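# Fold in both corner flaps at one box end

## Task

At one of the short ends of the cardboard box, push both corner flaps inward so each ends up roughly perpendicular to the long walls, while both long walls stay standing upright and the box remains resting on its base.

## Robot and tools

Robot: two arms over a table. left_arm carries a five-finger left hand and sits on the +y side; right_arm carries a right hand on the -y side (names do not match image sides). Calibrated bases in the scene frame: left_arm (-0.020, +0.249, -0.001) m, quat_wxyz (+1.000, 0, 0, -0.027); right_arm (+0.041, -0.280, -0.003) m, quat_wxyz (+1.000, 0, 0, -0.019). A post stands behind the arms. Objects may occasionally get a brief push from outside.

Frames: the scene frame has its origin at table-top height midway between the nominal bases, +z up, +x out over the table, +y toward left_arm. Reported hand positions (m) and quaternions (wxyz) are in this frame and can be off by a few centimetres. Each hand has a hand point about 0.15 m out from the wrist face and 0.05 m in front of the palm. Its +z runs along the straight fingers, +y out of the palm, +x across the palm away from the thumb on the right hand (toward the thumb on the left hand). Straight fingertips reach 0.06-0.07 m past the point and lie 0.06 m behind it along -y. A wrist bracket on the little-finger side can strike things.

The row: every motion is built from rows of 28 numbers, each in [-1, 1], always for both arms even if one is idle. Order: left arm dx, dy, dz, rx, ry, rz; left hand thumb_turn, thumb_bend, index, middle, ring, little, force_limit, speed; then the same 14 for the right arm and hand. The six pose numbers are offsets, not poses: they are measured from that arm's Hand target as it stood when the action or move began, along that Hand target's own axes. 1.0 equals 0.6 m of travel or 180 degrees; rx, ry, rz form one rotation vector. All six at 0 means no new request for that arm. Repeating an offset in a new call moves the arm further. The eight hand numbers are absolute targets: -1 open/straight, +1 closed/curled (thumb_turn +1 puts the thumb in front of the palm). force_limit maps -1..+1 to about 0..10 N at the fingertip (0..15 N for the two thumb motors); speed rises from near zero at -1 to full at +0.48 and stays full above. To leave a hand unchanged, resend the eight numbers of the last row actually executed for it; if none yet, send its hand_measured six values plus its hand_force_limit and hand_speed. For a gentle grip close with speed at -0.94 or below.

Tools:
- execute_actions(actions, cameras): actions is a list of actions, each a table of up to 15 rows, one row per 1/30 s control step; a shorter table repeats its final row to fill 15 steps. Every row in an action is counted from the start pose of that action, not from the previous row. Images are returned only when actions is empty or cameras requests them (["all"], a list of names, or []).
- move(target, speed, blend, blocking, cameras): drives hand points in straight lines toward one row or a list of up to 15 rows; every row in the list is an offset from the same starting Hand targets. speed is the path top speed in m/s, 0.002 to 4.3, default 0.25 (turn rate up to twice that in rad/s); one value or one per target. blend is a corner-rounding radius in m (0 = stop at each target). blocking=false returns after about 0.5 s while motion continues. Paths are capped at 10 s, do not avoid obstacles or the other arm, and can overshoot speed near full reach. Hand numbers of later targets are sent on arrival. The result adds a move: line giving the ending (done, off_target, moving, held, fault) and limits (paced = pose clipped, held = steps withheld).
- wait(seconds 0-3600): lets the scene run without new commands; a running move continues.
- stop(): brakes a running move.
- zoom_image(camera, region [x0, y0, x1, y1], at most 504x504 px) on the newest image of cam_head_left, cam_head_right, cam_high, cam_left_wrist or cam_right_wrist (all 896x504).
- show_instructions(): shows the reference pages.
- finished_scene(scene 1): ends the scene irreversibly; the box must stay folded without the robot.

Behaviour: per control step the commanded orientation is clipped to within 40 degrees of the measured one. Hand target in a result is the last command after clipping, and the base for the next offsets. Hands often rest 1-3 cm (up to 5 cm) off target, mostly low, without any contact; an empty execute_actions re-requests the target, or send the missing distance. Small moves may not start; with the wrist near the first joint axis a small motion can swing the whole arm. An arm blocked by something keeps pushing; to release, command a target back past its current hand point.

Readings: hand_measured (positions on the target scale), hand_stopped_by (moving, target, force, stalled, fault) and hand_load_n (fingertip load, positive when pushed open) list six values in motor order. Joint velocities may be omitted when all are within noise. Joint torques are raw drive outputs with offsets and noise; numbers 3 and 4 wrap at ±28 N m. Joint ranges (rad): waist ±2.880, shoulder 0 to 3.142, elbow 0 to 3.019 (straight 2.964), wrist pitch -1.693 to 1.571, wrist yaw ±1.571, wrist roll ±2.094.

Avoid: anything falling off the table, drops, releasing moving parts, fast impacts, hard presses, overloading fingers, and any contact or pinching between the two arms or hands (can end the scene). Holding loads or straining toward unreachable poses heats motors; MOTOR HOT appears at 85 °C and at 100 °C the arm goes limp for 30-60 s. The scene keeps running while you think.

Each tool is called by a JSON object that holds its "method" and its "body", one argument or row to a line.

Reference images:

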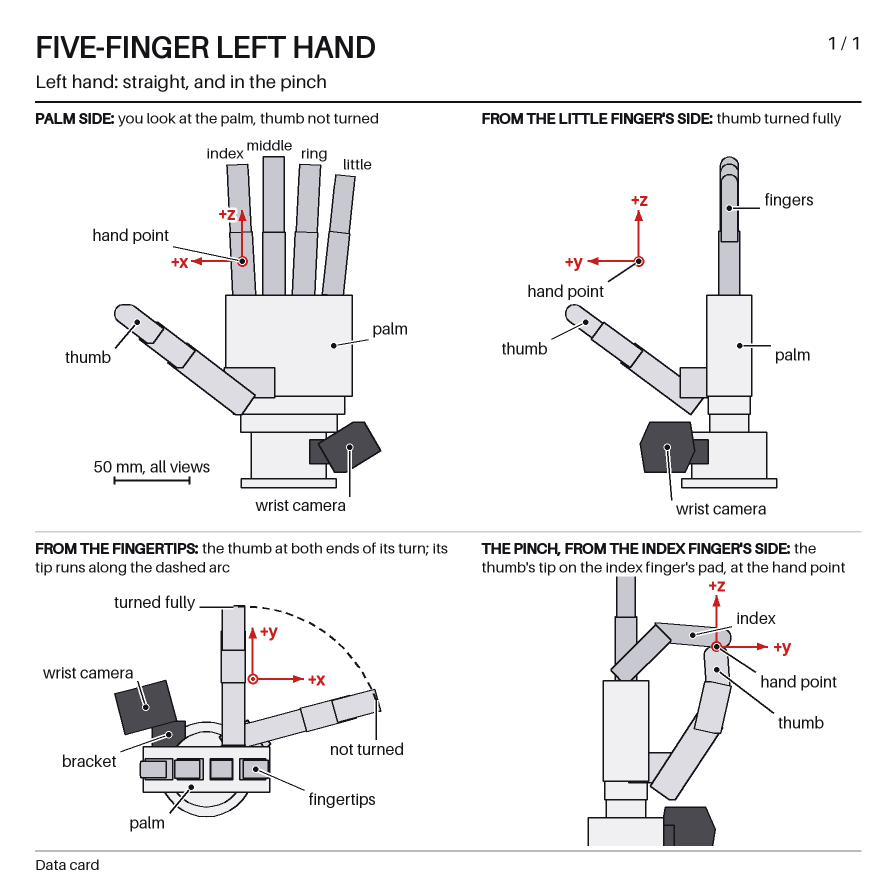

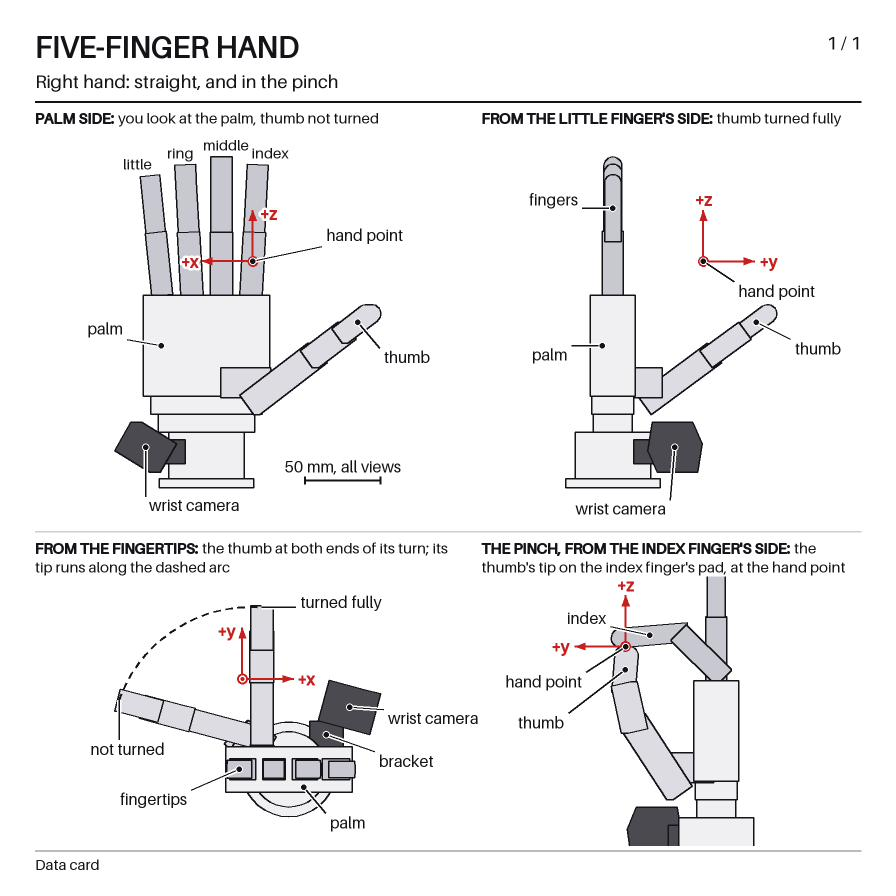

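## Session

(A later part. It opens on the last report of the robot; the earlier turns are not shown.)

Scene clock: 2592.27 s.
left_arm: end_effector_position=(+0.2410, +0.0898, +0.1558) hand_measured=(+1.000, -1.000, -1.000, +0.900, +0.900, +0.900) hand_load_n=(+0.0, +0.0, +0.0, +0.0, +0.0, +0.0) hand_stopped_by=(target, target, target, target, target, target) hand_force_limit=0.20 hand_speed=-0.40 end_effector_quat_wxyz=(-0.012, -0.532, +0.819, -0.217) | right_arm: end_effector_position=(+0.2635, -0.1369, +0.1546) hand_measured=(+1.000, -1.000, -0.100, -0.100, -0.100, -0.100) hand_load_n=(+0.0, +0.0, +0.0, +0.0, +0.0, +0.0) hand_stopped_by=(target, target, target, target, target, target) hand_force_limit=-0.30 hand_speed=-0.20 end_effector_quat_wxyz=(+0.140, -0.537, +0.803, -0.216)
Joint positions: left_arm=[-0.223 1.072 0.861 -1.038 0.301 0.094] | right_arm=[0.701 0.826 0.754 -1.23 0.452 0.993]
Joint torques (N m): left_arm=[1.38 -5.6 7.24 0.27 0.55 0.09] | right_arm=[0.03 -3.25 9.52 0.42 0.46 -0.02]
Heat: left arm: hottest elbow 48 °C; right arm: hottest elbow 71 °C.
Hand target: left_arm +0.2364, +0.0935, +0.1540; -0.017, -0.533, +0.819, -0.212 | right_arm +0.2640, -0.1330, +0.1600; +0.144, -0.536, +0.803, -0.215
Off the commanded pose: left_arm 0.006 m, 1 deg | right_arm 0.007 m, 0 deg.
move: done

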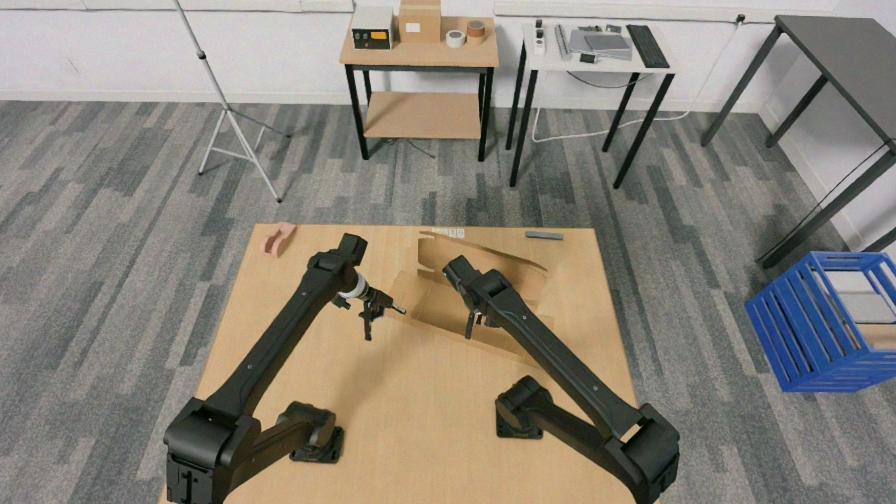

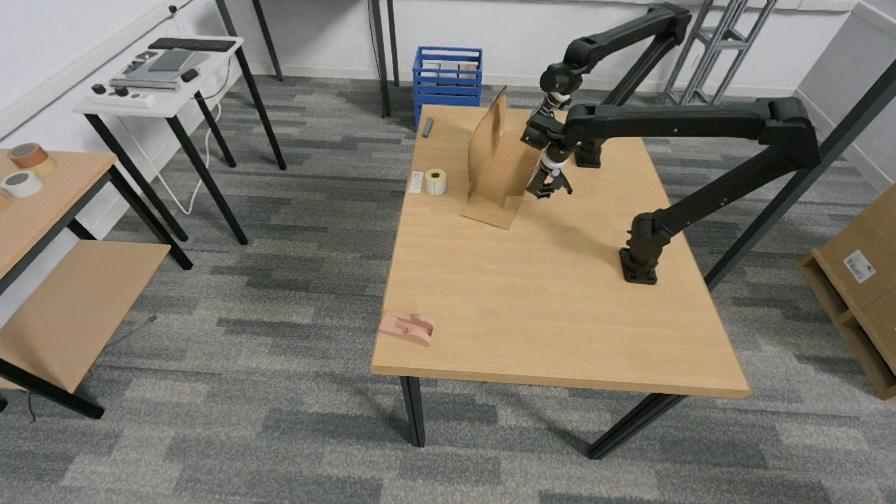

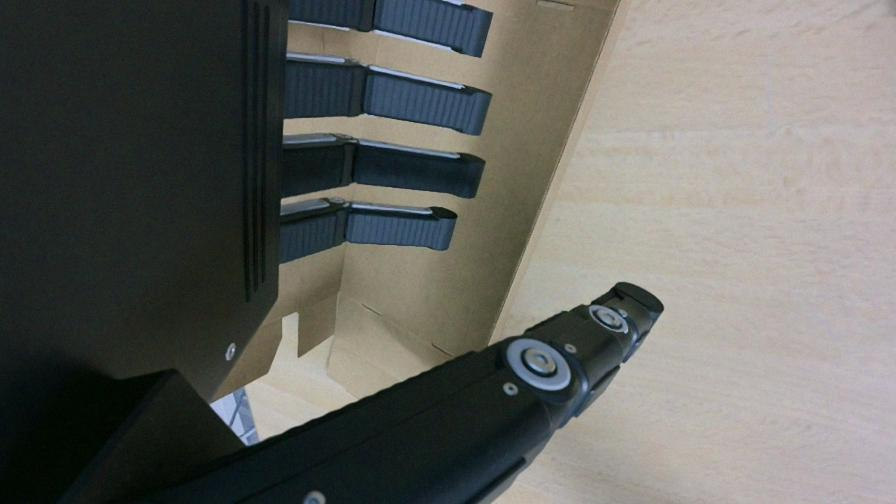

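{"method": "move", "body": {
  "target": [0,0,0,0,0,0,1,-1,-1,0.9,0.9,0.9,0.2,-0.4,-0.0062,0.1022,0.1719,0,0,0,1,-1,-0.1,-0.1,-0.1,-0.1,-0.3,-0.2],
  "speed": 0.12,
  "cameras": ["cam_head_left","cam_right_wrist"]
}}

Scene clock: 2615.97 s.
left_arm: end_effector_position=(+0.2410, +0.0898, +0.1558) hand_measured=(+1.000, -1.000, -1.000, +0.900, +0.900, +0.900) hand_load_n=(+0.0, +0.0, +0.0, +0.0, +0.0, +0.0) hand_stopped_by=(target, target, target, target, target, target) hand_force_limit=0.20 hand_speed=-0.40 end_effector_quat_wxyz=(-0.012, -0.532, +0.819, -0.217) | right_arm: end_effector_position=(+0.2654, -0.1313, +0.0444) hand_measured=(+1.000, -1.000, -0.100, -0.100, -0.100, -0.100) hand_load_n=(+0.0, +0.0, +0.0, +0.0, +0.0, +0.0) hand_stopped_by=(target, target, target, target, target, target) hand_force_limit=-0.30 hand_speed=-0.20 end_effector_quat_wxyz=(+0.145, -0.536, +0.803, -0.216)
Joint positions: left_arm=[-0.223 1.072 0.861 -1.038 0.301 0.094] | right_arm=[0.716 0.934 0.506 -0.871 0.456 1.009]
Joint torques (N m): left_arm=[1.14 -5.95 7.28 0.31 0.56 0.07] | right_arm=[0.5 -3.49 7.27 1.37 0.46 -0.05]
Heat: left arm: hottest elbow 48 °C; right arm: hottest elbow 68 °C.
Hand target: left_arm +0.2364, +0.0935, +0.1540; -0.017, -0.533, +0.819, -0.212 | right_arm +0.2641, -0.1289, +0.0401; +0.144, -0.537, +0.803, -0.215
Off the commanded pose: left_arm 0.006 m, 1 deg | right_arm 0.005 m, 0 deg.
move: done

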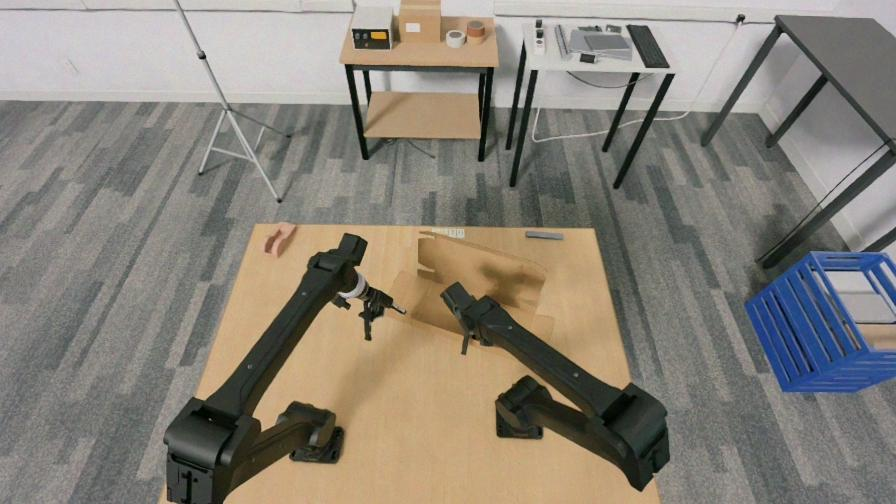

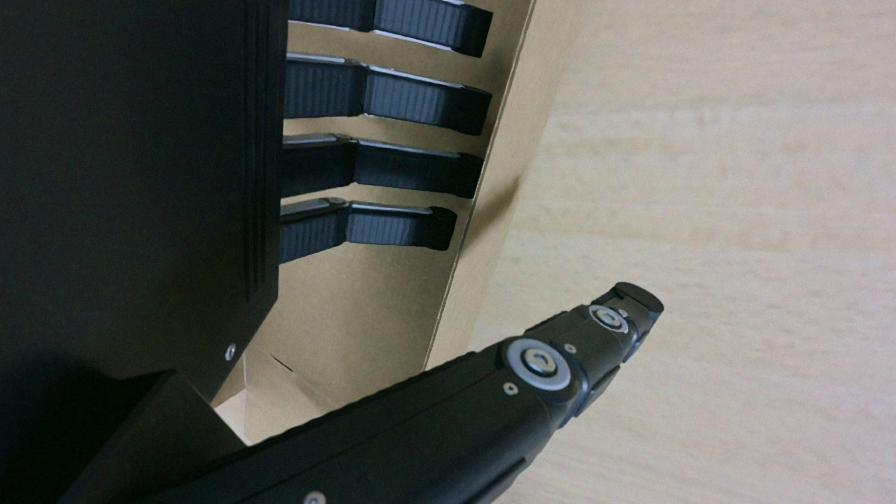

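{"method": "move", "body": {
  "target": [0,0,0,0,0,0,1,-1,-1,0.9,0.9,0.9,0.2,-0.4,0,0,0,0,0,0,1,0.15,-0.05,-0.05,-0.05,-0.05,-0.3,-0.2],
  "speed": 0.12,
  "cameras": ["cam_right_wrist"]
}}

Scene clock: 2621.27 s.
left_arm: end_effector_position=(+0.2410, +0.0898, +0.1558) hand_measured=(+1.000, -1.000, -1.000, +0.900, +0.900, +0.900) hand_load_n=(+0.0, +0.0, +0.0, +0.0, +0.0, +0.0) hand_stopped_by=(target, target, target, target, target, target) hand_force_limit=0.20 hand_speed=-0.40 end_effector_quat_wxyz=(-0.012, -0.532, +0.819, -0.217) | right_arm: end_effector_position=(+0.2659, -0.1312, +0.0444) hand_measured=(+1.000, +0.056, -0.050, -0.050, -0.050, -0.050) hand_load_n=(+0.0, +5.5, +0.0, +3.0, +0.0, +0.0) hand_stopped_by=(target, force, target, target, target, target) hand_force_limit=-0.30 hand_speed=-0.20 end_effector_quat_wxyz=(+0.146, -0.536, +0.803, -0.217)
Joint positions: left_arm=[-0.223 1.072 0.861 -1.038 0.301 0.094] | right_arm=[0.717 0.935 0.506 -0.869 0.458 1.01]
Joint torques (N m): left_arm=[1.73 -5.66 7.09 0.27 0.56 0.06] | right_arm=[0.03 -3.02 7.25 1.16 0.41 -0.03]
Heat: left arm: hottest elbow 48 °C; right arm: hottest elbow 67 °C.
Hand target: left_arm +0.2364, +0.0935, +0.1540; -0.017, -0.533, +0.819, -0.212 | right_arm +0.2642, -0.1289, +0.0401; +0.144, -0.536, +0.803, -0.215
Off the commanded pose: left_arm 0.006 m, 1 deg | right_arm 0.005 m, 0 deg.
move: done

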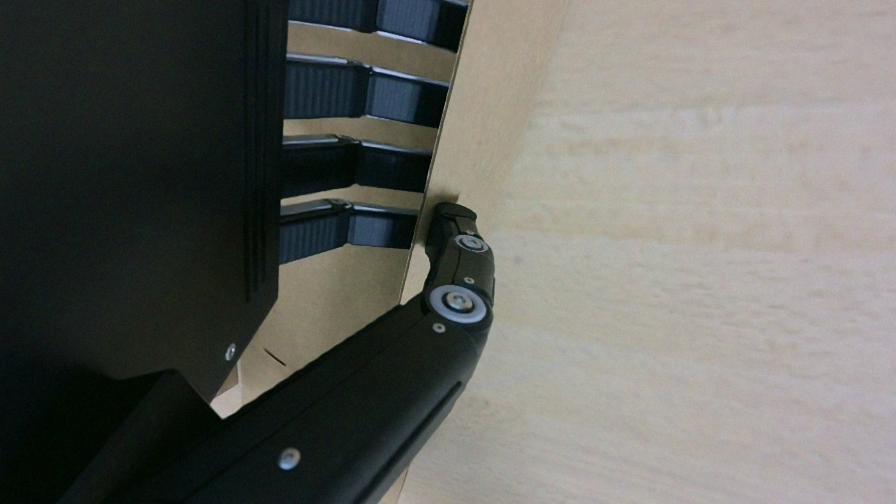

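{"method": "wait", "body": {
  "seconds": 0.1,
  "cameras": ["cam_head_left","cam_head_right"]
}}

{"method": "zoom_image", "body": {
  "camera": "cam_head_left",
  "region": [380, 220, 560, 400]
}}

{"method": "zoom_image", "body": {
  "camera": "cam_head_right",
  "region": [390, 260, 470, 340]
}}

Scene clock: 2626.53 s.
left_arm: end_effector_position=(+0.2410, +0.0898, +0.1558) hand_measured=(+1.000, -1.000, -1.000, +0.900, +0.900, +0.900) hand_load_n=(+0.0, -0.5, +0.0, +0.0, +0.0, +0.0) hand_stopped_by=(target, target, target, target, target, target) hand_force_limit=0.20 hand_speed=-0.40 end_effector_quat_wxyz=(-0.012, -0.532, +0.819, -0.217) | right_arm: end_effector_position=(+0.2659, -0.1312, +0.0444) hand_measured=(+1.000, +0.056, -0.050, -0.050, -0.050, -0.050) hand_load_n=(+0.0, +5.5, +0.0, +2.5, +0.0, +0.0) hand_stopped_by=(target, force, target, target, target, target) hand_force_limit=-0.30 hand_speed=-0.20 end_effector_quat_wxyz=(+0.146, -0.536, +0.803, -0.217)
Joint positions: left_arm=[-0.223 1.072 0.861 -1.038 0.301 0.094] | right_arm=[0.717 0.935 0.506 -0.869 0.458 1.01]
Joint torques (N m): left_arm=[1.26 -5.42 7.15 0.2 0.58 0.09] | right_arm=[-0.03 -3.49 7.27 1.21 0.4 -0.04]
Heat: left arm: hottest elbow 48 °C; right arm: hottest elbow 67 °C.
Hand target: left_arm +0.2364, +0.0935, +0.1540; -0.017, -0.533, +0.819, -0.212 | right_arm +0.2642, -0.1289, +0.0401; +0.144, -0.536, +0.803, -0.215
Off the commanded pose: left_arm 0.006 m, 1 deg | right_arm 0.005 m, 0 deg.
wait: 0.10 s; at rest from the start

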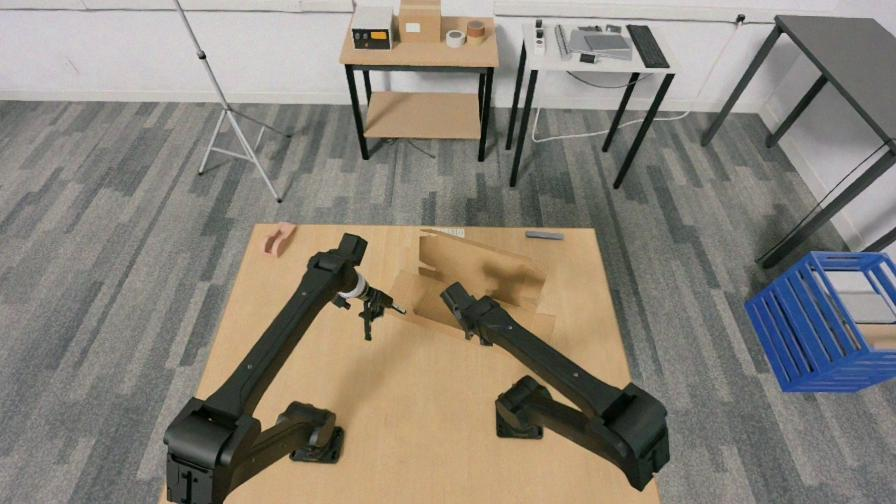

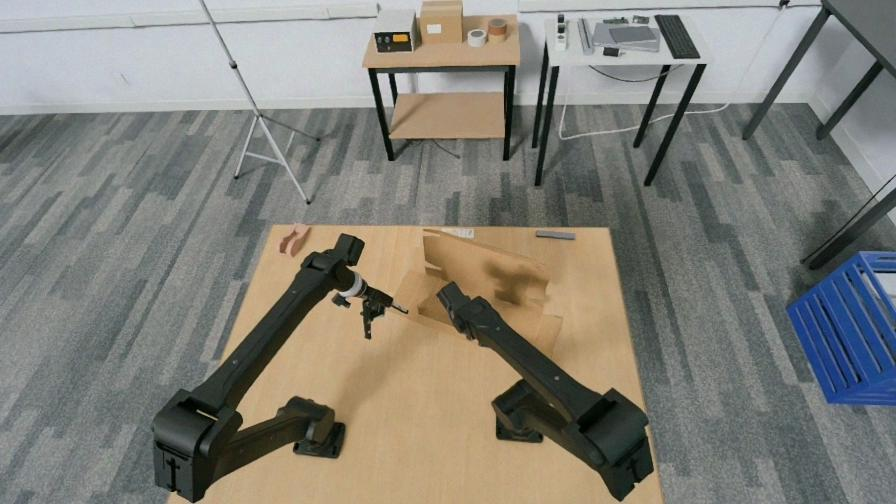

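Scaled by 2.800.

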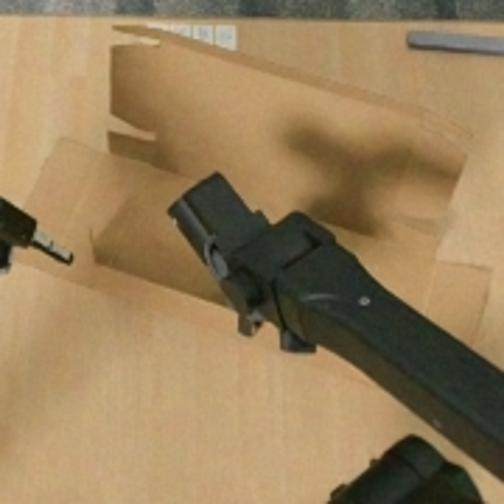

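Scaled by 6.300.

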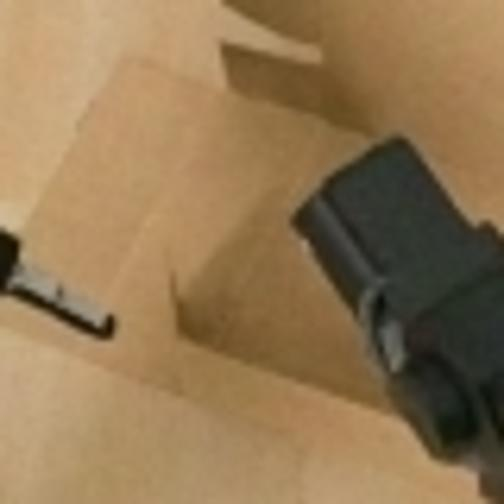

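{"method": "zoom_image", "body": {
  "camera": "cam_head_right",
  "region": [400, 285, 440, 325]
}}

{"method": "zoom_image", "body": {
  "camera": "cam_head_left",
  "region": [395, 285, 435, 325]
}}

Scaled by 12.600.

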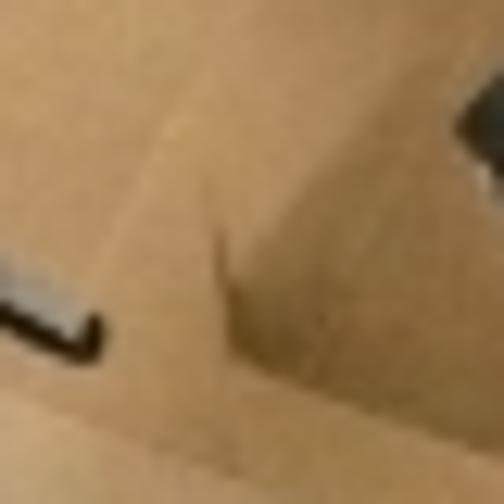

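Scaled by 12.600.

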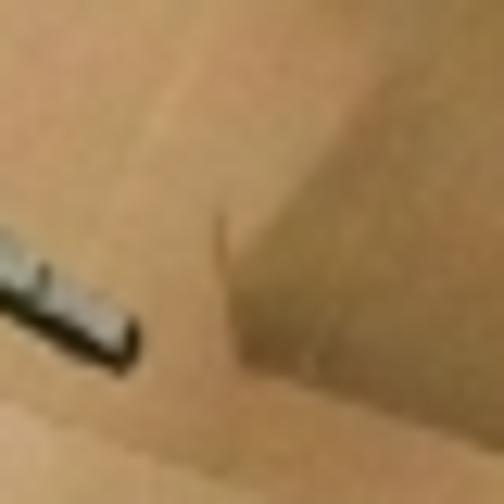

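{"method": "move", "body": {
  "target": [
    [-0.0452,-0.0737,0.0397,0,0,0,1,-1,-1,0.9,0.9,0.9,0.2,-0.4,0,0,0,0,0,0,1,0.15,-0.05,-0.05,-0.05,-0.05,-0.3,-0.2],
    [-0.0763,-0.0341,0.1486,0,0,0,1,-1,-1,0.9,0.9,0.9,0.2,-0.4,0,0,0,0,0,0,1,0.15,-0.05,-0.05,-0.05,-0.05,-0.3,-0.2]
  ],
  "speed": [0.2,0.12],
  "cameras": ["cam_head_left","cam_high","cam_left_wrist"]
}}

{"method": "zoom_image", "body": {
  "camera": "cam_head_left",
  "region": [380, 260, 460, 340]
}}

Scene clock: 2724.37 s.
left_arm: end_effector_position=(+0.2892, +0.0918, +0.0726) hand_measured=(+1.000, -1.000, -1.000, +0.900, +0.900, +0.900) hand_load_n=(+0.0, +0.0, +0.0, +0.0, +0.0, +0.0) hand_stopped_by=(target, target, target, target, target, target) hand_force_limit=0.20 hand_speed=-0.40 end_effector_quat_wxyz=(-0.017, -0.534, +0.819, -0.210) | right_arm: end_effector_position=(+0.2659, -0.1312, +0.0444) hand_measured=(+1.000, +0.056, -0.050, -0.050, -0.050, -0.050) hand_load_n=(+0.0, +5.5, +0.0, +3.0, +0.0, +0.0) hand_stopped_by=(target, force, target, target, target, target) hand_force_limit=-0.30 hand_speed=-0.20 end_effector_quat_wxyz=(+0.146, -0.536, +0.803, -0.217)
Joint positions: left_arm=[-0.179 1.307 0.814 -0.786 0.314 0.137] | right_arm=[0.717 0.935 0.506 -0.869 0.458 1.01]
Joint torques (N m): left_arm=[1.61 -7.53 6.71 1.25 0.57 0.04] | right_arm=[0.21 -3.37 7.36 1.2 0.42 -0.05]
Heat: left arm: hottest elbow 48 °C; right arm: hottest elbow 61 °C.
Hand target: left_arm +0.2919, +0.0934, +0.0682; -0.017, -0.532, +0.819, -0.212 | right_arm +0.2642, -0.1289, +0.0401; +0.144, -0.536, +0.803, -0.215
Off the commanded pose: left_arm 0.005 m, 0 deg | right_arm 0.005 m, 0 deg.
move: done

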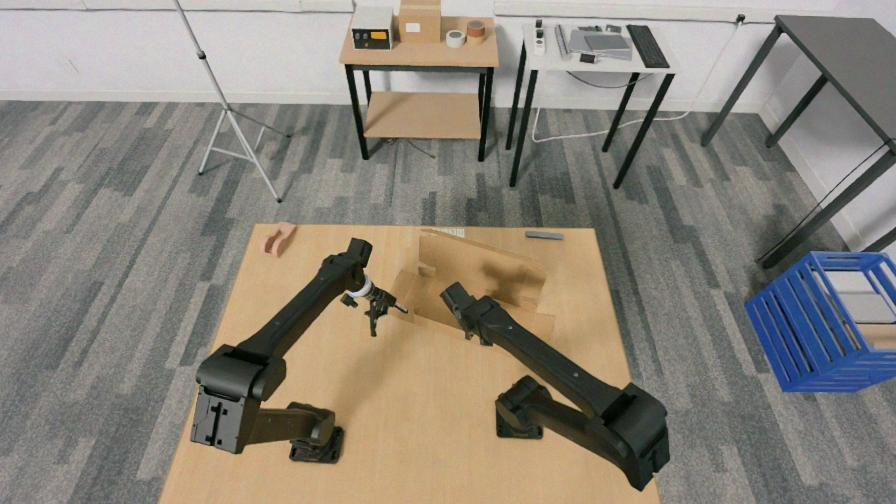

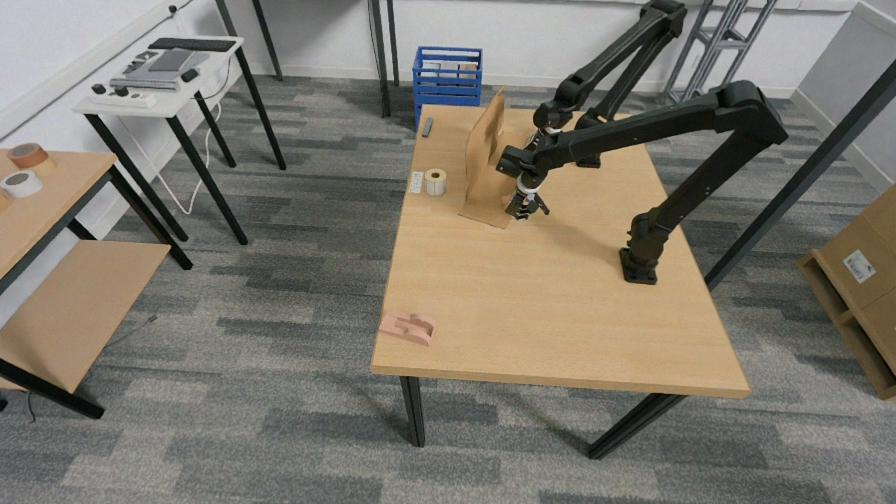

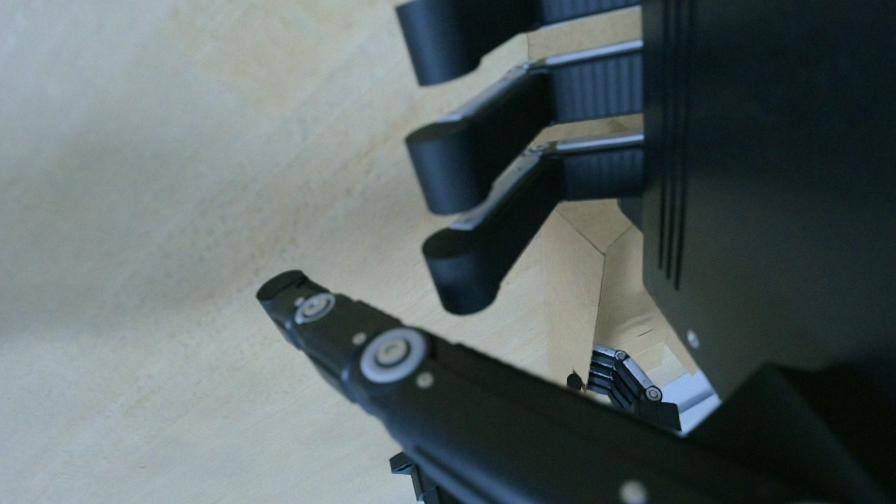

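Scaled by 6.300.

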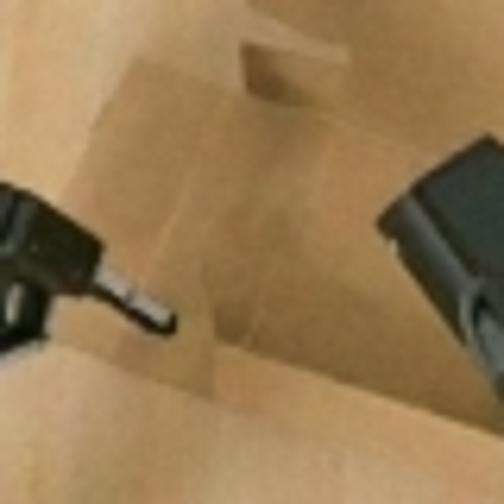

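{"method": "move", "body": {
  "target": [
    [0.0142,-0.0206,0.0189,0,0,0,1,-1,-1,0.9,0.9,0.9,0.2,-0.4,0,0,0,0,0,0,1,0.15,-0.05,-0.05,-0.05,-0.05,-0.3,-0.2],
    [0.0643,-0.0365,0.0389,0,0,0,1,-1,-1,0.9,0.9,0.9,0.2,-0.4,0,0,0,0,0,0,1,0.15,-0.05,-0.05,-0.05,-0.05,-0.3,-0.2]
  ],
  "speed": 0.07,
  "blend": 0.01,
  "cameras": ["cam_head_left","cam_head_right","cam_high"]
}}

{"method": "zoom_image", "body": {
  "camera": "cam_head_left",
  "region": [380, 260, 460, 340]
}}

{"method": "zoom_image", "body": {
  "camera": "cam_head_right",
  "region": [380, 260, 460, 340]
}}

Scene clock: 2755.90 s.
left_arm: end_effector_position=(+0.2894, +0.0591, +0.0600) hand_measured=(+1.000, -1.000, -1.000, +0.900, +0.900, +0.900) hand_load_n=(+0.0, +0.0, +0.0, +0.0, +0.5, +0.0) hand_stopped_by=(target, target, target, target, target, target) hand_force_limit=0.20 hand_speed=-0.40 end_effector_quat_wxyz=(-0.017, -0.542, +0.816, -0.202) | right_arm: end_effector_position=(+0.2660, -0.1327, +0.0438) hand_measured=(+1.000, +0.056, -0.050, -0.050, -0.050, -0.050) hand_load_n=(+0.0, +6.5, +0.0, +3.5, +0.0, +0.0) hand_stopped_by=(target, force, target, target, target, target) hand_force_limit=-0.30 hand_speed=-0.20 end_effector_quat_wxyz=(+0.145, -0.535, +0.803, -0.220)
Joint positions: left_arm=[-0.273 1.351 0.818 -0.729 0.271 0.029] | right_arm=[0.717 0.935 0.504 -0.869 0.464 1.01]
Joint torques (N m): left_arm=[-1.03 -6.65 9.13 1.25 0.74 -0.12] | right_arm=[0.15 -3.31 7.47 1.22 0.14 -0.07]
Heat: left arm: hottest elbow 47 °C; right arm: hottest elbow 60 °C.
Hand target: left_arm +0.2992, +0.0441, +0.0639; -0.017, -0.533, +0.819, -0.212 | right_arm +0.2642, -0.1288, +0.0402; +0.145, -0.536, +0.803, -0.215
Off the commanded pose: left_arm 0.018 m, 2 deg | right_arm 0.006 m, 1 deg.
move: off_target (left_arm); blend cut to 0.0095 m at target 1

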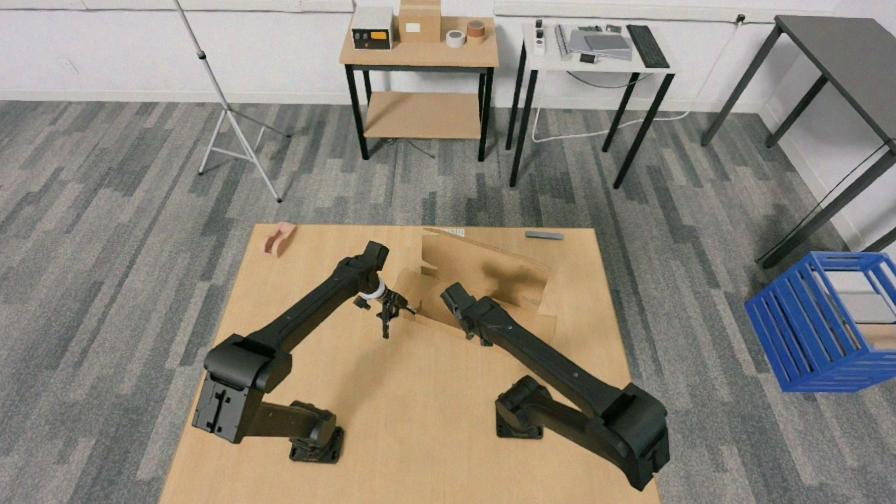

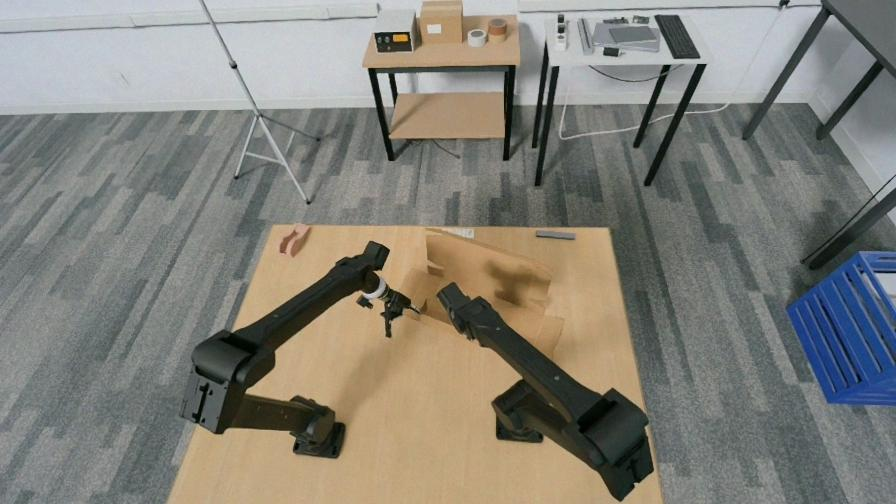

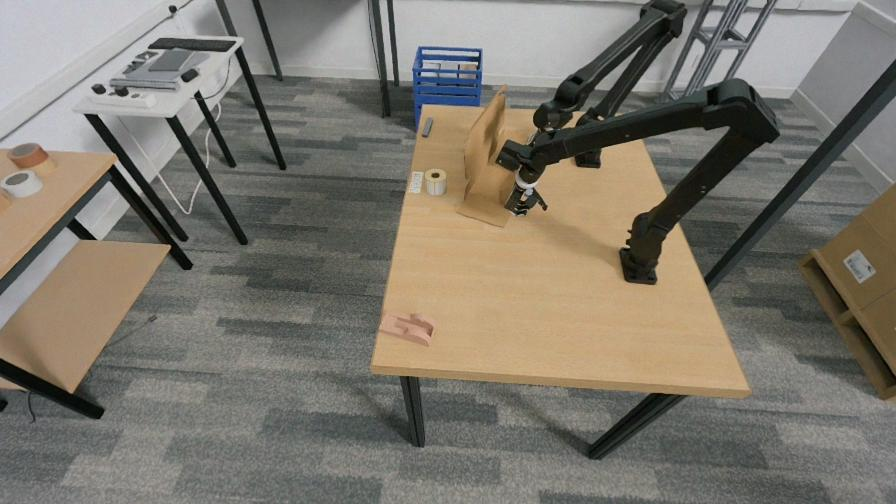

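Scaled by 6.300.

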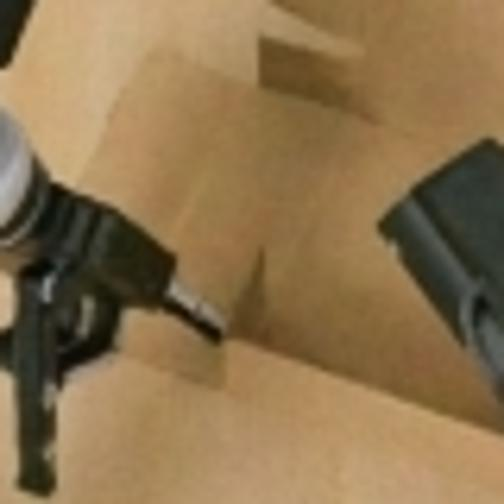

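Scaled by 6.300.

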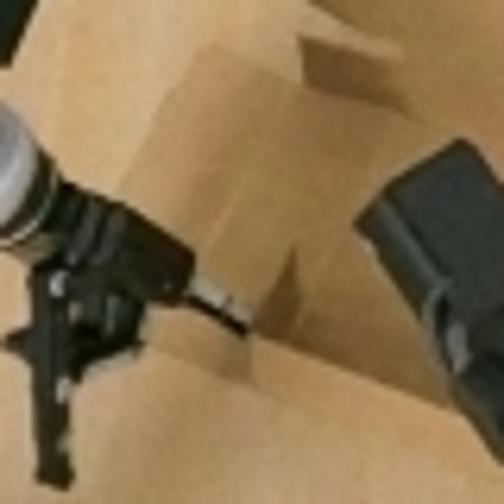

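{"method": "move", "body": {
  "target": [
    [-0.0143,-0.021,-0.0037,0,0,0,1,-1,-1,0.9,0.9,0.9,0.2,-0.4,0,0,0,0,0,0,1,0.15,-0.05,-0.05,-0.05,-0.05,-0.3,-0.2],
    [0.0017,-0.0202,0.0007,0,0,0,1,-1,-1,0.9,0.9,0.9,0.2,-0.4,0,0,0,0,0,0,1,0.15,-0.05,-0.05,-0.05,-0.05,-0.3,-0.2]
  ],
  "speed": 0.07,
  "blend": 0.005,
  "cameras": ["cam_head_left","cam_head_right"]
}}

{"method": "zoom_image", "body": {
  "camera": "cam_head_left",
  "region": [390, 270, 450, 330]
}}

{"method": "zoom_image", "body": {
  "camera": "cam_head_right",
  "region": [390, 270, 450, 330]
}}

Scene clock: 2815.87 s.
left_arm: end_effector_position=(+0.3000, +0.0539, +0.0610) hand_measured=(+1.000, -1.000, -1.000, +0.900, +0.900, +0.900) hand_load_n=(+0.0, +0.0, +0.0, +0.0, +0.0, +0.0) hand_stopped_by=(target, target, target, target, target, target) hand_force_limit=0.20 hand_speed=-0.40 end_effector_quat_wxyz=(-0.016, -0.541, +0.816, -0.203) | right_arm: end_effector_position=(+0.2660, -0.1327, +0.0438) hand_measured=(+1.000, +0.056, -0.050, -0.050, -0.050, -0.050) hand_load_n=(+0.0, +6.5, +0.0, +3.0, +0.0, +0.0) hand_stopped_by=(target, force, target, target, target, target) hand_force_limit=-0.30 hand_speed=-0.20 end_effector_quat_wxyz=(+0.145, -0.535, +0.803, -0.220)
Joint positions: left_arm=[-0.278 1.38 0.849 -0.729 0.27 0.027] | right_arm=[0.717 0.935 0.504 -0.869 0.464 1.01]
Joint torques (N m): left_arm=[-1.2 -7.88 9.22 0.79 0.75 -0.15] | right_arm=[-0.03 -3.43 7.49 1.29 0.17 -0.05]
Heat: left arm: hottest elbow 54 °C; right arm: hottest elbow 60 °C.
Hand target: left_arm +0.3095, +0.0389, +0.0678; -0.017, -0.532, +0.819, -0.212 | right_arm +0.2642, -0.1288, +0.0402; +0.145, -0.536, +0.803, -0.215
Off the commanded pose: left_arm 0.019 m, 2 deg | right_arm 0.006 m, 1 deg.
move: off_target (left_arm)

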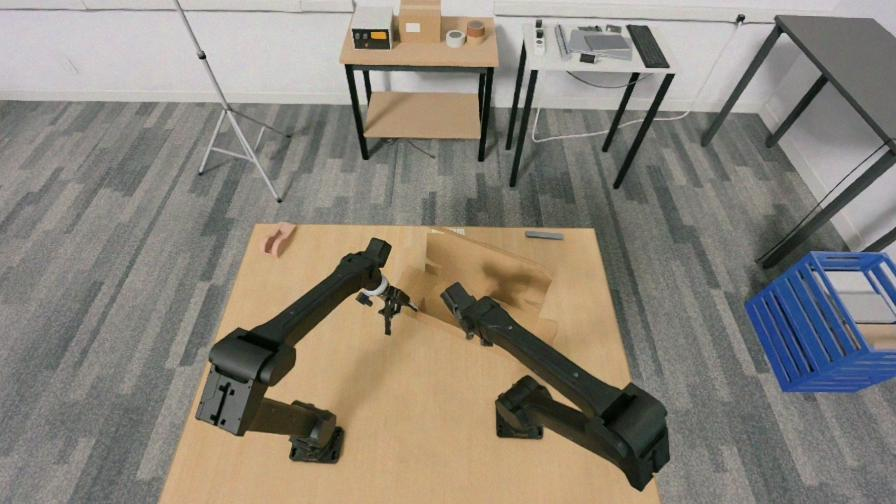

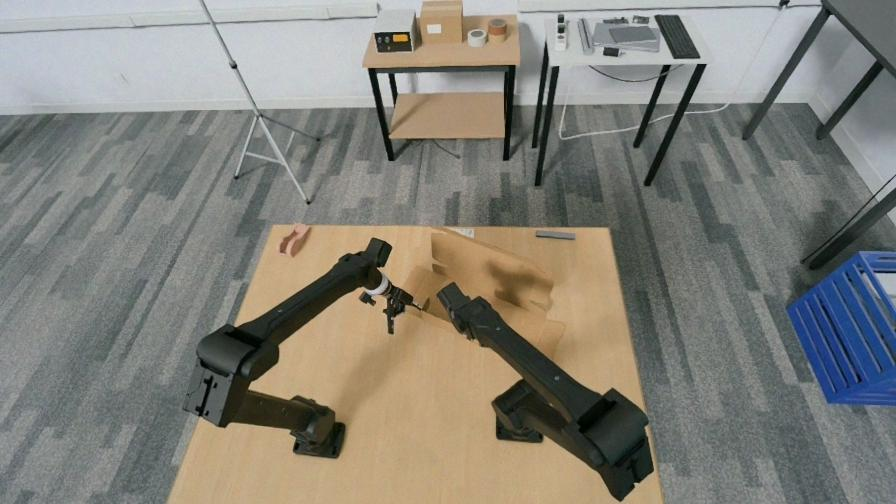

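Scaled by 8.400.

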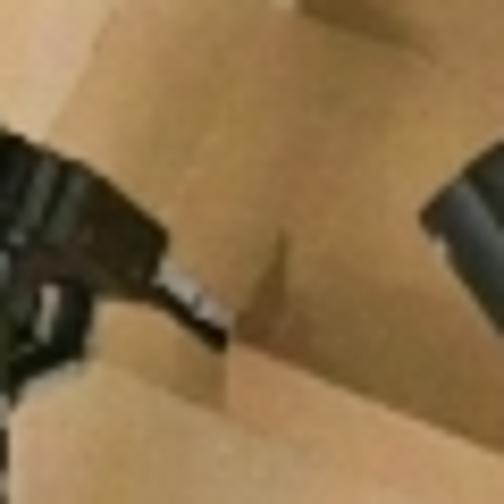

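Scaled by 8.400.

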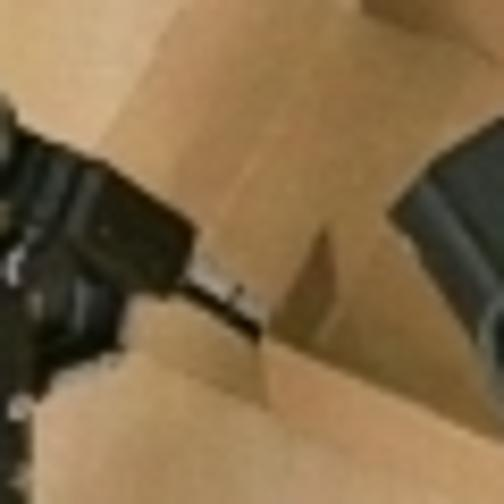

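{"method": "move", "body": {
  "target": [-0.0472,-0.0025,-0.0162,0,0,0,1,-1,-1,0.9,0.9,0.9,0.2,-0.4,0,0,0,0,0,0,1,0.15,-0.05,-0.05,-0.05,-0.05,-0.3,-0.2],
  "speed": 0.07,
  "cameras": ["cam_head_left","cam_head_right"]
}}

{"method": "zoom_image", "body": {
  "camera": "cam_head_left",
  "region": [390, 270, 450, 330]
}}

{"method": "zoom_image", "body": {
  "camera": "cam_head_right",
  "region": [390, 270, 450, 330]
}}

Scene clock: 2861.17 s.
left_arm: end_effector_position=(+0.3076, +0.0675, +0.0621) hand_measured=(+1.000, -1.000, -1.000, +0.900, +0.900, +0.900) hand_load_n=(+0.0, +0.0, +0.0, +0.0, +0.0, +0.0) hand_stopped_by=(target, target, target, target, target, target) hand_force_limit=0.20 hand_speed=-0.40 end_effector_quat_wxyz=(-0.020, -0.535, +0.819, -0.208) | right_arm: end_effector_position=(+0.2660, -0.1326, +0.0438) hand_measured=(+1.000, +0.056, -0.050, -0.050, -0.050, -0.050) hand_load_n=(+0.0, +5.5, +0.0, +3.0, +0.0, +0.0) hand_stopped_by=(target, force, target, target, target, target) hand_force_limit=-0.30 hand_speed=-0.20 end_effector_quat_wxyz=(+0.145, -0.535, +0.803, -0.219)
Joint positions: left_arm=[-0.231 1.39 0.861 -0.741 0.298 0.084] | right_arm=[0.717 0.935 0.504 -0.869 0.464 1.011]
Joint torques (N m): left_arm=[0.85 -7.82 9.63 0.16 0.57 0.07] | right_arm=[0.15 -3.19 7.47 1.24 0.19 -0.06]
Heat: left arm: hottest elbow 50 °C; right arm: hottest elbow 60 °C.
Hand target: left_arm +0.3212, +0.0664, +0.0700; -0.017, -0.532, +0.819, -0.212 | right_arm +0.2642, -0.1288, +0.0402; +0.145, -0.536, +0.803, -0.215
Off the commanded pose: left_arm 0.016 m, 1 deg | right_arm 0.006 m, 1 deg.
move: off_target (left_arm)

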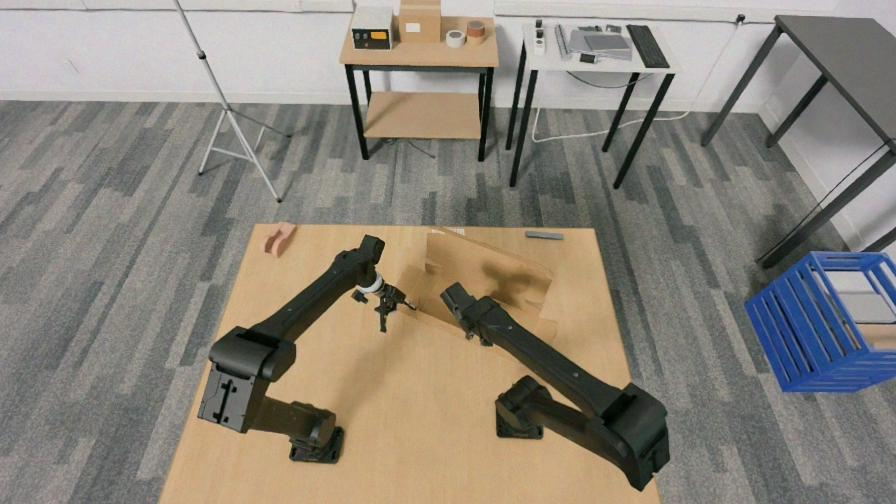

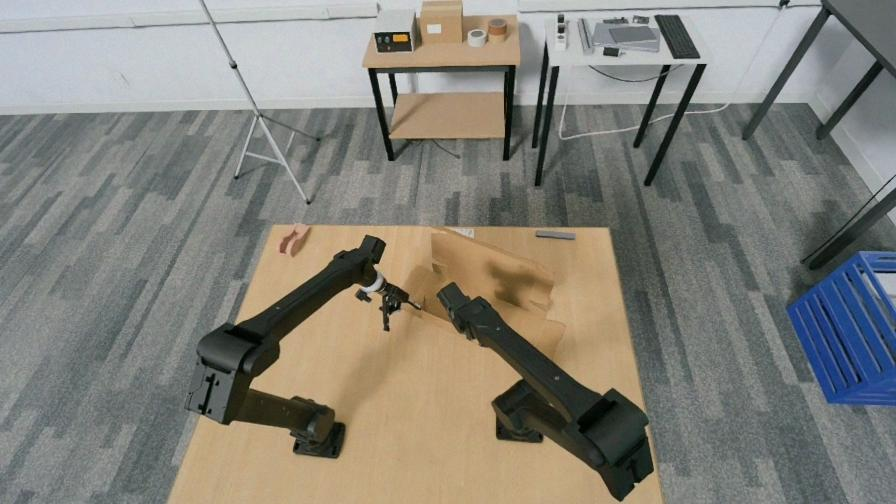

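Scaled by 8.400.

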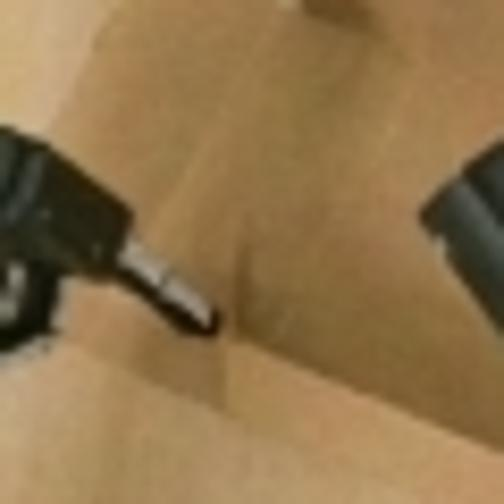

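Scaled by 8.400.

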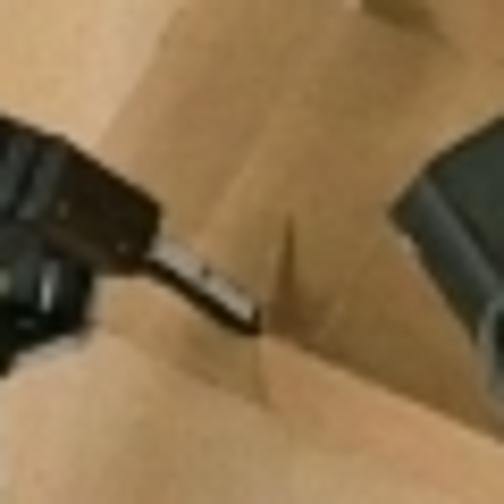

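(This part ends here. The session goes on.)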